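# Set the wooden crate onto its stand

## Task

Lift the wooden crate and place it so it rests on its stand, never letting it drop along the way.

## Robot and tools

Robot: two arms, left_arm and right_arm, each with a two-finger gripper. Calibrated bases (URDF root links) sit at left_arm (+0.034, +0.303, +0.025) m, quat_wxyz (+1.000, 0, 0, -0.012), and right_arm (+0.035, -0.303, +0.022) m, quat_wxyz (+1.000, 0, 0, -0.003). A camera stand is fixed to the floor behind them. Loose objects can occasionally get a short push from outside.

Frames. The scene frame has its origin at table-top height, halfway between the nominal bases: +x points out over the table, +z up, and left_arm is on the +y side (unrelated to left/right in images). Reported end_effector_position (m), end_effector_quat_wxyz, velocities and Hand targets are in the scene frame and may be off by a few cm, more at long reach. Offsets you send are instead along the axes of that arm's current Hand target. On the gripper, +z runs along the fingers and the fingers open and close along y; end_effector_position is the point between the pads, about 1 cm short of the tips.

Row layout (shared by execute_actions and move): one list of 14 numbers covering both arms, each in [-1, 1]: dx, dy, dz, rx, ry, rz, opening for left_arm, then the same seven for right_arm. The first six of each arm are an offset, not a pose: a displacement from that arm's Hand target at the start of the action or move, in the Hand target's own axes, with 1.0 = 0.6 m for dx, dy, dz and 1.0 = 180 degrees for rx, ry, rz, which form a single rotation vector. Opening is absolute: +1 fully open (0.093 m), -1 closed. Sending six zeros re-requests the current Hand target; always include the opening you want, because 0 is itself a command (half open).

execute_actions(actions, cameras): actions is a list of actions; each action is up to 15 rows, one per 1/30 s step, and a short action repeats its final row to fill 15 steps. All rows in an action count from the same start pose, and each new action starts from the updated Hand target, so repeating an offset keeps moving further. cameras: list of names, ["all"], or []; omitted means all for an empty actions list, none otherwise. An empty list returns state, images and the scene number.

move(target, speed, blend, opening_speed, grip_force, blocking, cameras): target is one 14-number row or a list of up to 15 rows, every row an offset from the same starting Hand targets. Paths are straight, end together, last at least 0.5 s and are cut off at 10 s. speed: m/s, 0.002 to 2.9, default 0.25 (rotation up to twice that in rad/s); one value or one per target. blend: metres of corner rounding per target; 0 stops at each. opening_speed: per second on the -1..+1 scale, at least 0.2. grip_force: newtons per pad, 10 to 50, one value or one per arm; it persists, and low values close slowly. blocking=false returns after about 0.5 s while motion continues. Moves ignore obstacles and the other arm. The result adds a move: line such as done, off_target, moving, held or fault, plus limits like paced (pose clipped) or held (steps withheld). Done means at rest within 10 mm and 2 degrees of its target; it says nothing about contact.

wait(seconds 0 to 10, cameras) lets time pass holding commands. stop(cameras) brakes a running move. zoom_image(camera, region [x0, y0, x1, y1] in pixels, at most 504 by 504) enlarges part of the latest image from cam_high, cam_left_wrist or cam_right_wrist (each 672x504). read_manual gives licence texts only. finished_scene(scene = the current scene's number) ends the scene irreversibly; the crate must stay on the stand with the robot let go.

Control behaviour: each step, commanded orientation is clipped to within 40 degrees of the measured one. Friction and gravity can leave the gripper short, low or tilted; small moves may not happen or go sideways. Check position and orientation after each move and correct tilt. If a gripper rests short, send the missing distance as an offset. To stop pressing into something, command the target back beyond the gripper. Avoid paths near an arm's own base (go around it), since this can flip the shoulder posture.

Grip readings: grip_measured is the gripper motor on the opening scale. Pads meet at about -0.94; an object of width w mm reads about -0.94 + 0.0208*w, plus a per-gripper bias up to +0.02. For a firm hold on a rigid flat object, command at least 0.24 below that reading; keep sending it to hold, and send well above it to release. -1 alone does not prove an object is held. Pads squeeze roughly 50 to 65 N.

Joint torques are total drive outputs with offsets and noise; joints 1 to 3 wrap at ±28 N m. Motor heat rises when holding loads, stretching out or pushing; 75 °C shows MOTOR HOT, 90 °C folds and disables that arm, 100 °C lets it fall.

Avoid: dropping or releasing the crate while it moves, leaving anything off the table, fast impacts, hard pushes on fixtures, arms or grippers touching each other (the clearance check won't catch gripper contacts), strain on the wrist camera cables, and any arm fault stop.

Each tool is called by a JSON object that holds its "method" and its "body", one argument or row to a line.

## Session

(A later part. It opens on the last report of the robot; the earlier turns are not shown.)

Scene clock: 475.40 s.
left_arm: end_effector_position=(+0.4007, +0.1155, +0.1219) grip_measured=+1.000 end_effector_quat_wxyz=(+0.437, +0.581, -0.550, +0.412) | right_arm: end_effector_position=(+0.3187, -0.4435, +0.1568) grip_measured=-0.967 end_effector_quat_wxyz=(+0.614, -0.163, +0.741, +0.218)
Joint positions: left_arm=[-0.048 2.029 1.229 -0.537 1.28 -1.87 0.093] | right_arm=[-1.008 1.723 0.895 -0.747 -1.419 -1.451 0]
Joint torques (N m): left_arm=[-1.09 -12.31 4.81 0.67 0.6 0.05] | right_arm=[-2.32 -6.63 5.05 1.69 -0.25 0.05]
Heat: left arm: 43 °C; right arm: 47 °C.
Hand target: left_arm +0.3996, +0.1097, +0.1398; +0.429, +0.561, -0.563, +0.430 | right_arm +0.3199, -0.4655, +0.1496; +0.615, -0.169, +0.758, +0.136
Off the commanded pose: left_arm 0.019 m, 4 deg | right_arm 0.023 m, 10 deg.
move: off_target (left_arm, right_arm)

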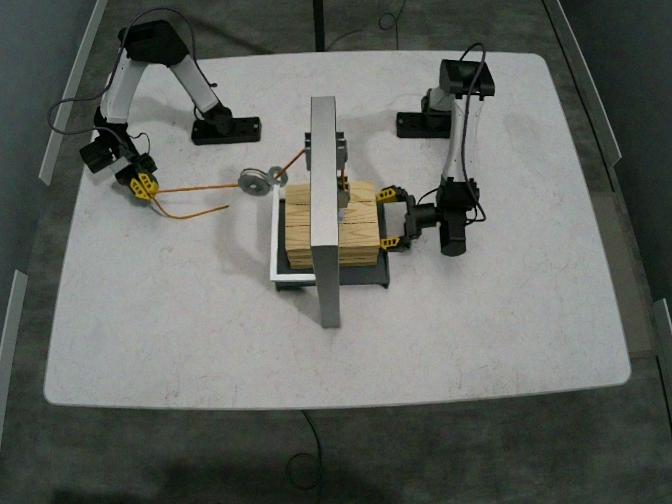

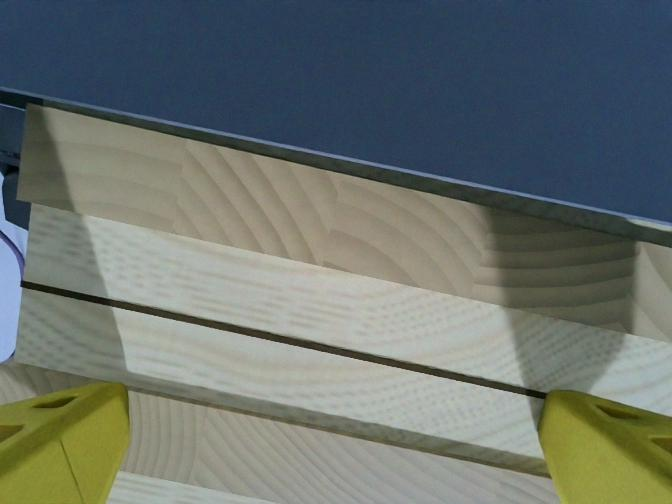

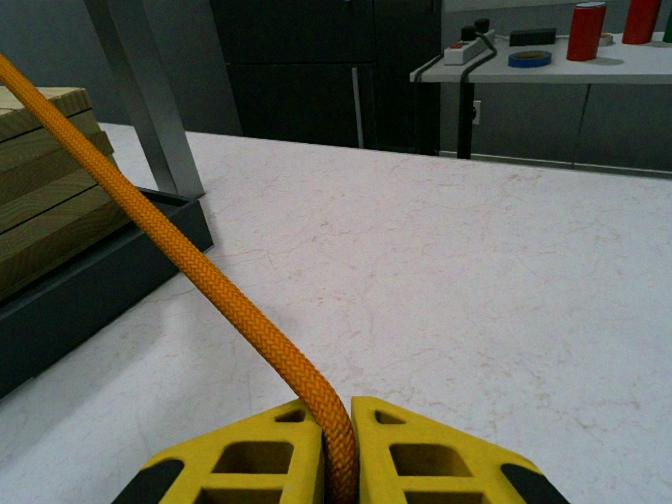

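{"method": "move", "body": {
  "target": [0,0,0,0,0,0, 1, -0.018,0.12,0.045,0,0,0, -1],
  "cameras": ["all"],
  "speed": 0.06
}}

Scene clock: 479.93 s.
left_arm: end_effector_position=(+0.4007, +0.1155, +0.1219) grip_measured=+1.000 end_effector_quat_wxyz=(+0.437, +0.581, -0.550, +0.412) | right_arm: end_effector_position=(+0.3127, -0.3841, +0.1492) grip_measured=-0.967 end_effector_quat_wxyz=(+0.605, -0.156, +0.763, +0.165)
Joint positions: left_arm=[-0.048 2.029 1.229 -0.537 1.28 -1.87 0.093] | right_arm=[-0.866 1.3 0.407 0.131 -1.255 -0.672 0]
Joint torques (N m): left_arm=[-1.1 -12.33 4.79 0.68 0.6 0.05] | right_arm=[0.62 -4.31 4.88 2.23 -0.33 -0.01]
Heat: left arm: 44 °C; right arm: 45 °C.
Hand target: left_arm +0.3996, +0.1097, +0.1398; +0.429, +0.561, -0.563, +0.430 | right_arm +0.3154, -0.3881, +0.1545; +0.615, -0.169, +0.758, +0.136
Off the commanded pose: left_arm 0.019 m, 4 deg | right_arm 0.007 m, 4 deg.
move: off_target (left_arm, right_arm)

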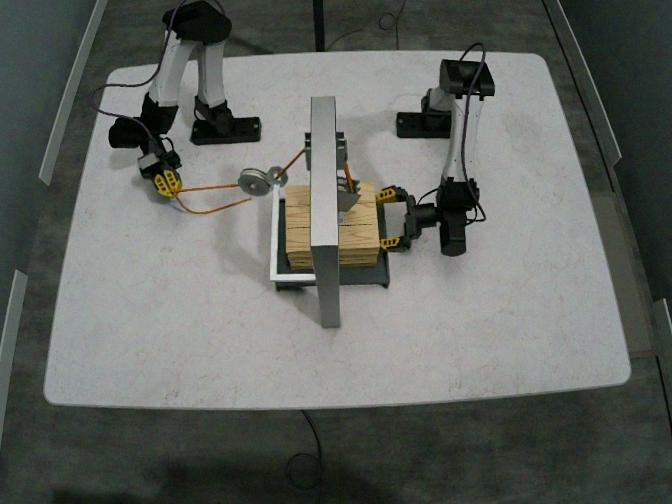

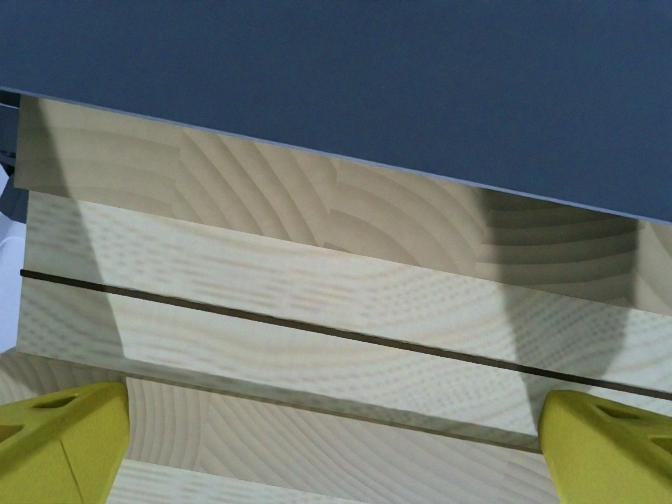

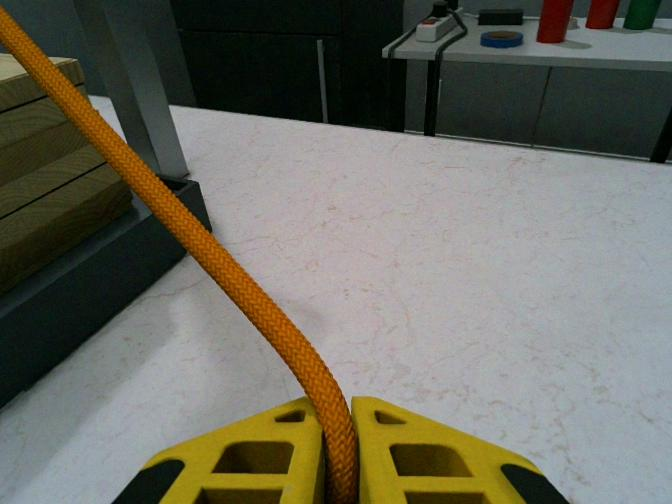

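{"method": "move", "body": {
  "target": [0,0,0,0,0,0, 1, -0.0,0.08,0.0,0,0,0, -1],
  "cameras": ["all"],
  "speed": 0.1
}}

{"method": "zoom_image", "body": {
  "camera": "cam_high",
  "region": [240, 140, 460, 310]
}}

Scene clock: 484.13 s.
left_arm: end_effector_position=(+0.4007, +0.1155, +0.1219) grip_measured=+1.000 end_effector_quat_wxyz=(+0.437, +0.581, -0.550, +0.412) | right_arm: end_effector_position=(+0.2923, -0.3419, +0.1487) grip_measured=-0.967 end_effector_quat_wxyz=(+0.602, -0.155, +0.767, +0.159)
Joint positions: left_arm=[-0.048 2.029 1.229 -0.537 1.28 -1.87 0.093] | right_arm=[-0.787 1.014 0.235 0.149 -1.182 -0.534 0]
Joint torques (N m): left_arm=[-1.1 -12.31 4.79 0.67 0.6 0.05] | right_arm=[0.76 -1.99 5.26 2.45 -0.35 -0.06]
Heat: left arm: 44 °C; right arm: 44 °C.
Hand target: left_arm +0.3996, +0.1097, +0.1398; +0.429, +0.561, -0.563, +0.430 | right_arm +0.2951, -0.3447, +0.1544; +0.615, -0.169, +0.758, +0.136
Off the commanded pose: left_arm 0.019 m, 4 deg | right_arm 0.007 m, 4 deg.
move: off_target (left_arm, right_arm)

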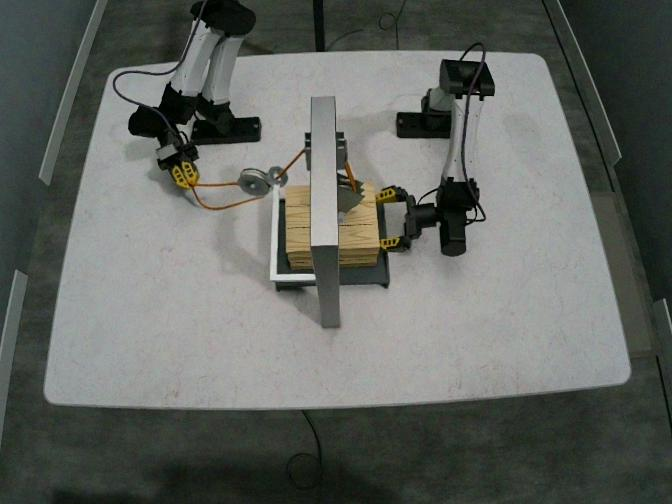

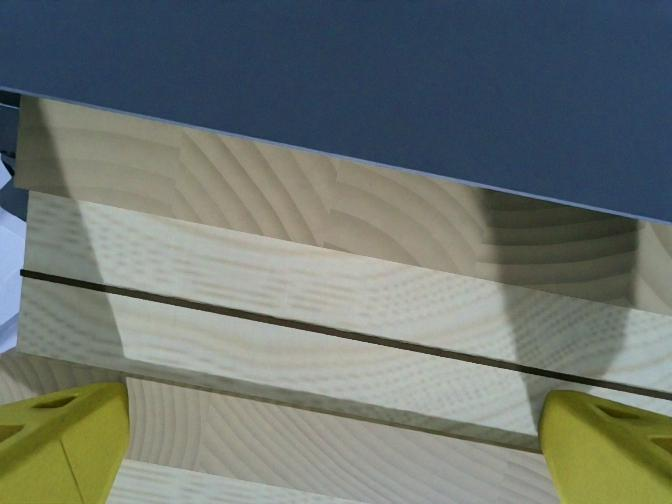

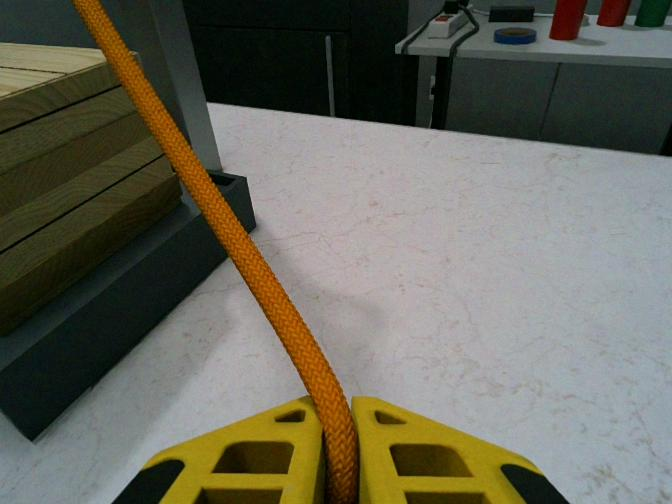

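Scaled by 2.291 from the camera's 672x504 image, which has a finer 960x720 frame.

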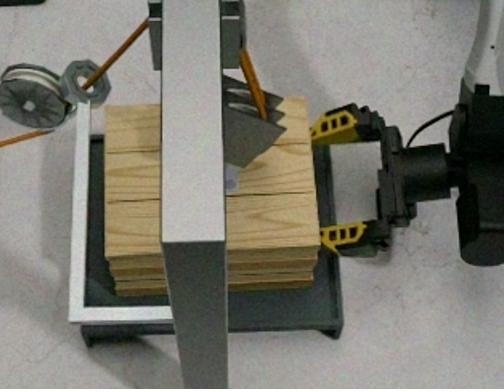

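{"method": "move", "body": {
  "target": [-0.044,0,-0.161,0,0,0, 1, 0,0,0,0,0,0, 0.5],
  "opening_speed": 1.5,
  "speed": 0.15,
  "cameras": ["all"]
}}

{"method": "zoom_image", "body": {
  "camera": "cam_high",
  "region": [240, 140, 460, 310]
}}

Scene clock: 489.47 s.
left_arm: end_effector_position=(+0.3994, +0.2102, +0.1351) grip_measured=+1.000 end_effector_quat_wxyz=(+0.422, +0.559, -0.562, +0.439) | right_arm: end_effector_position=(+0.2924, -0.3422, +0.1487) grip_measured=+0.498 end_effector_quat_wxyz=(+0.602, -0.154, +0.767, +0.159)
Joint positions: left_arm=[0.213 2.226 1.548 -1.466 1.258 -0.953 0.093] | right_arm=[-0.787 1.014 0.235 0.151 -1.18 -0.533 0.069]
Joint torques (N m): left_arm=[-0.69 -8.79 6.95 -0.95 0.28 0.16] | right_arm=[0.76 -1.99 5.27 2.44 -0.33 -0.06]
Heat: left arm: 45 °C; right arm: 44 °C.
Hand target: left_arm +0.3998, +0.2098, +0.1398; +0.429, +0.561, -0.563, +0.430 | right_arm +0.2951, -0.3447, +0.1544; +0.615, -0.169, +0.758, +0.136
Off the commanded pose: left_arm 0.005 m, 1 deg | right_arm 0.007 m, 4 deg.
move: off_target (right_arm)

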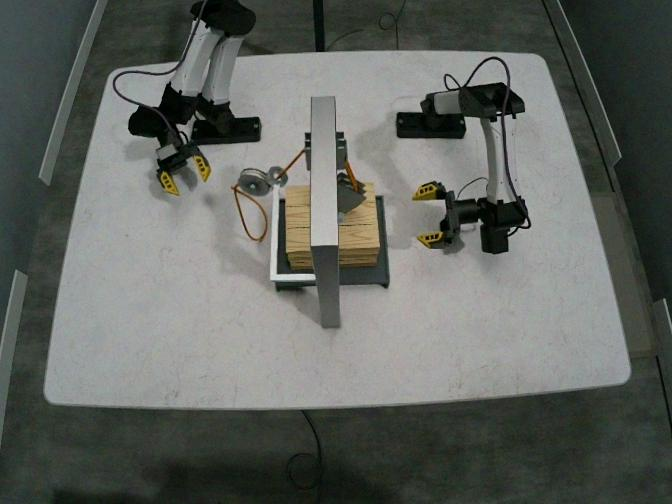

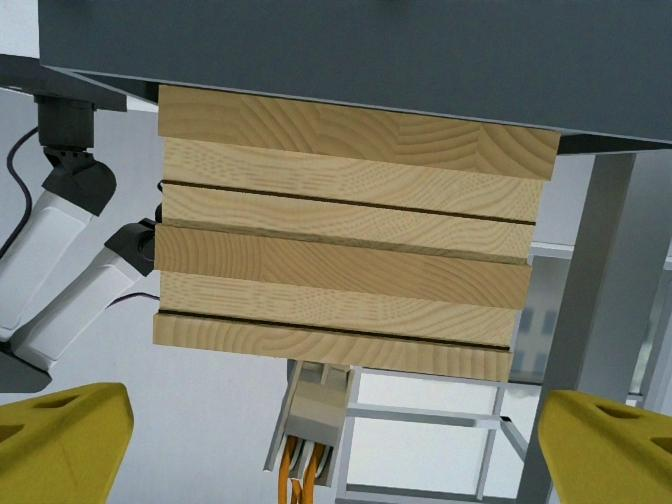

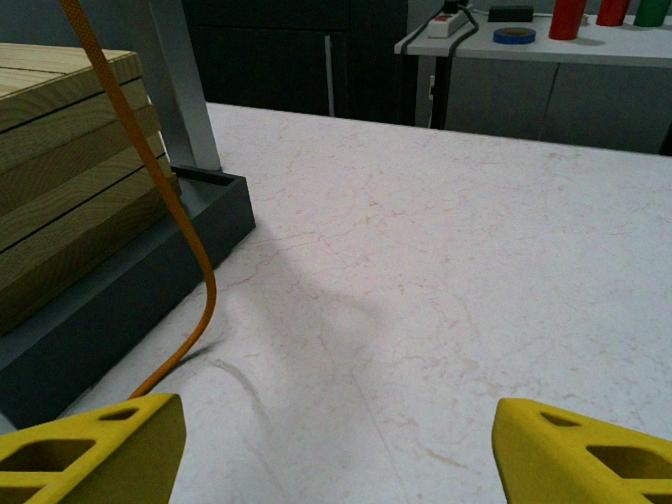

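Scaled by 2.291 from the camera's 672x504 image, which has a finer 960x720 frame.

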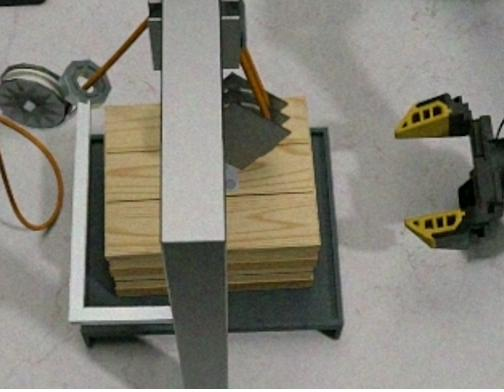

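{"method": "finished_scene", "body": {
  "scene": 1
}}

The scene is finished: the task was done.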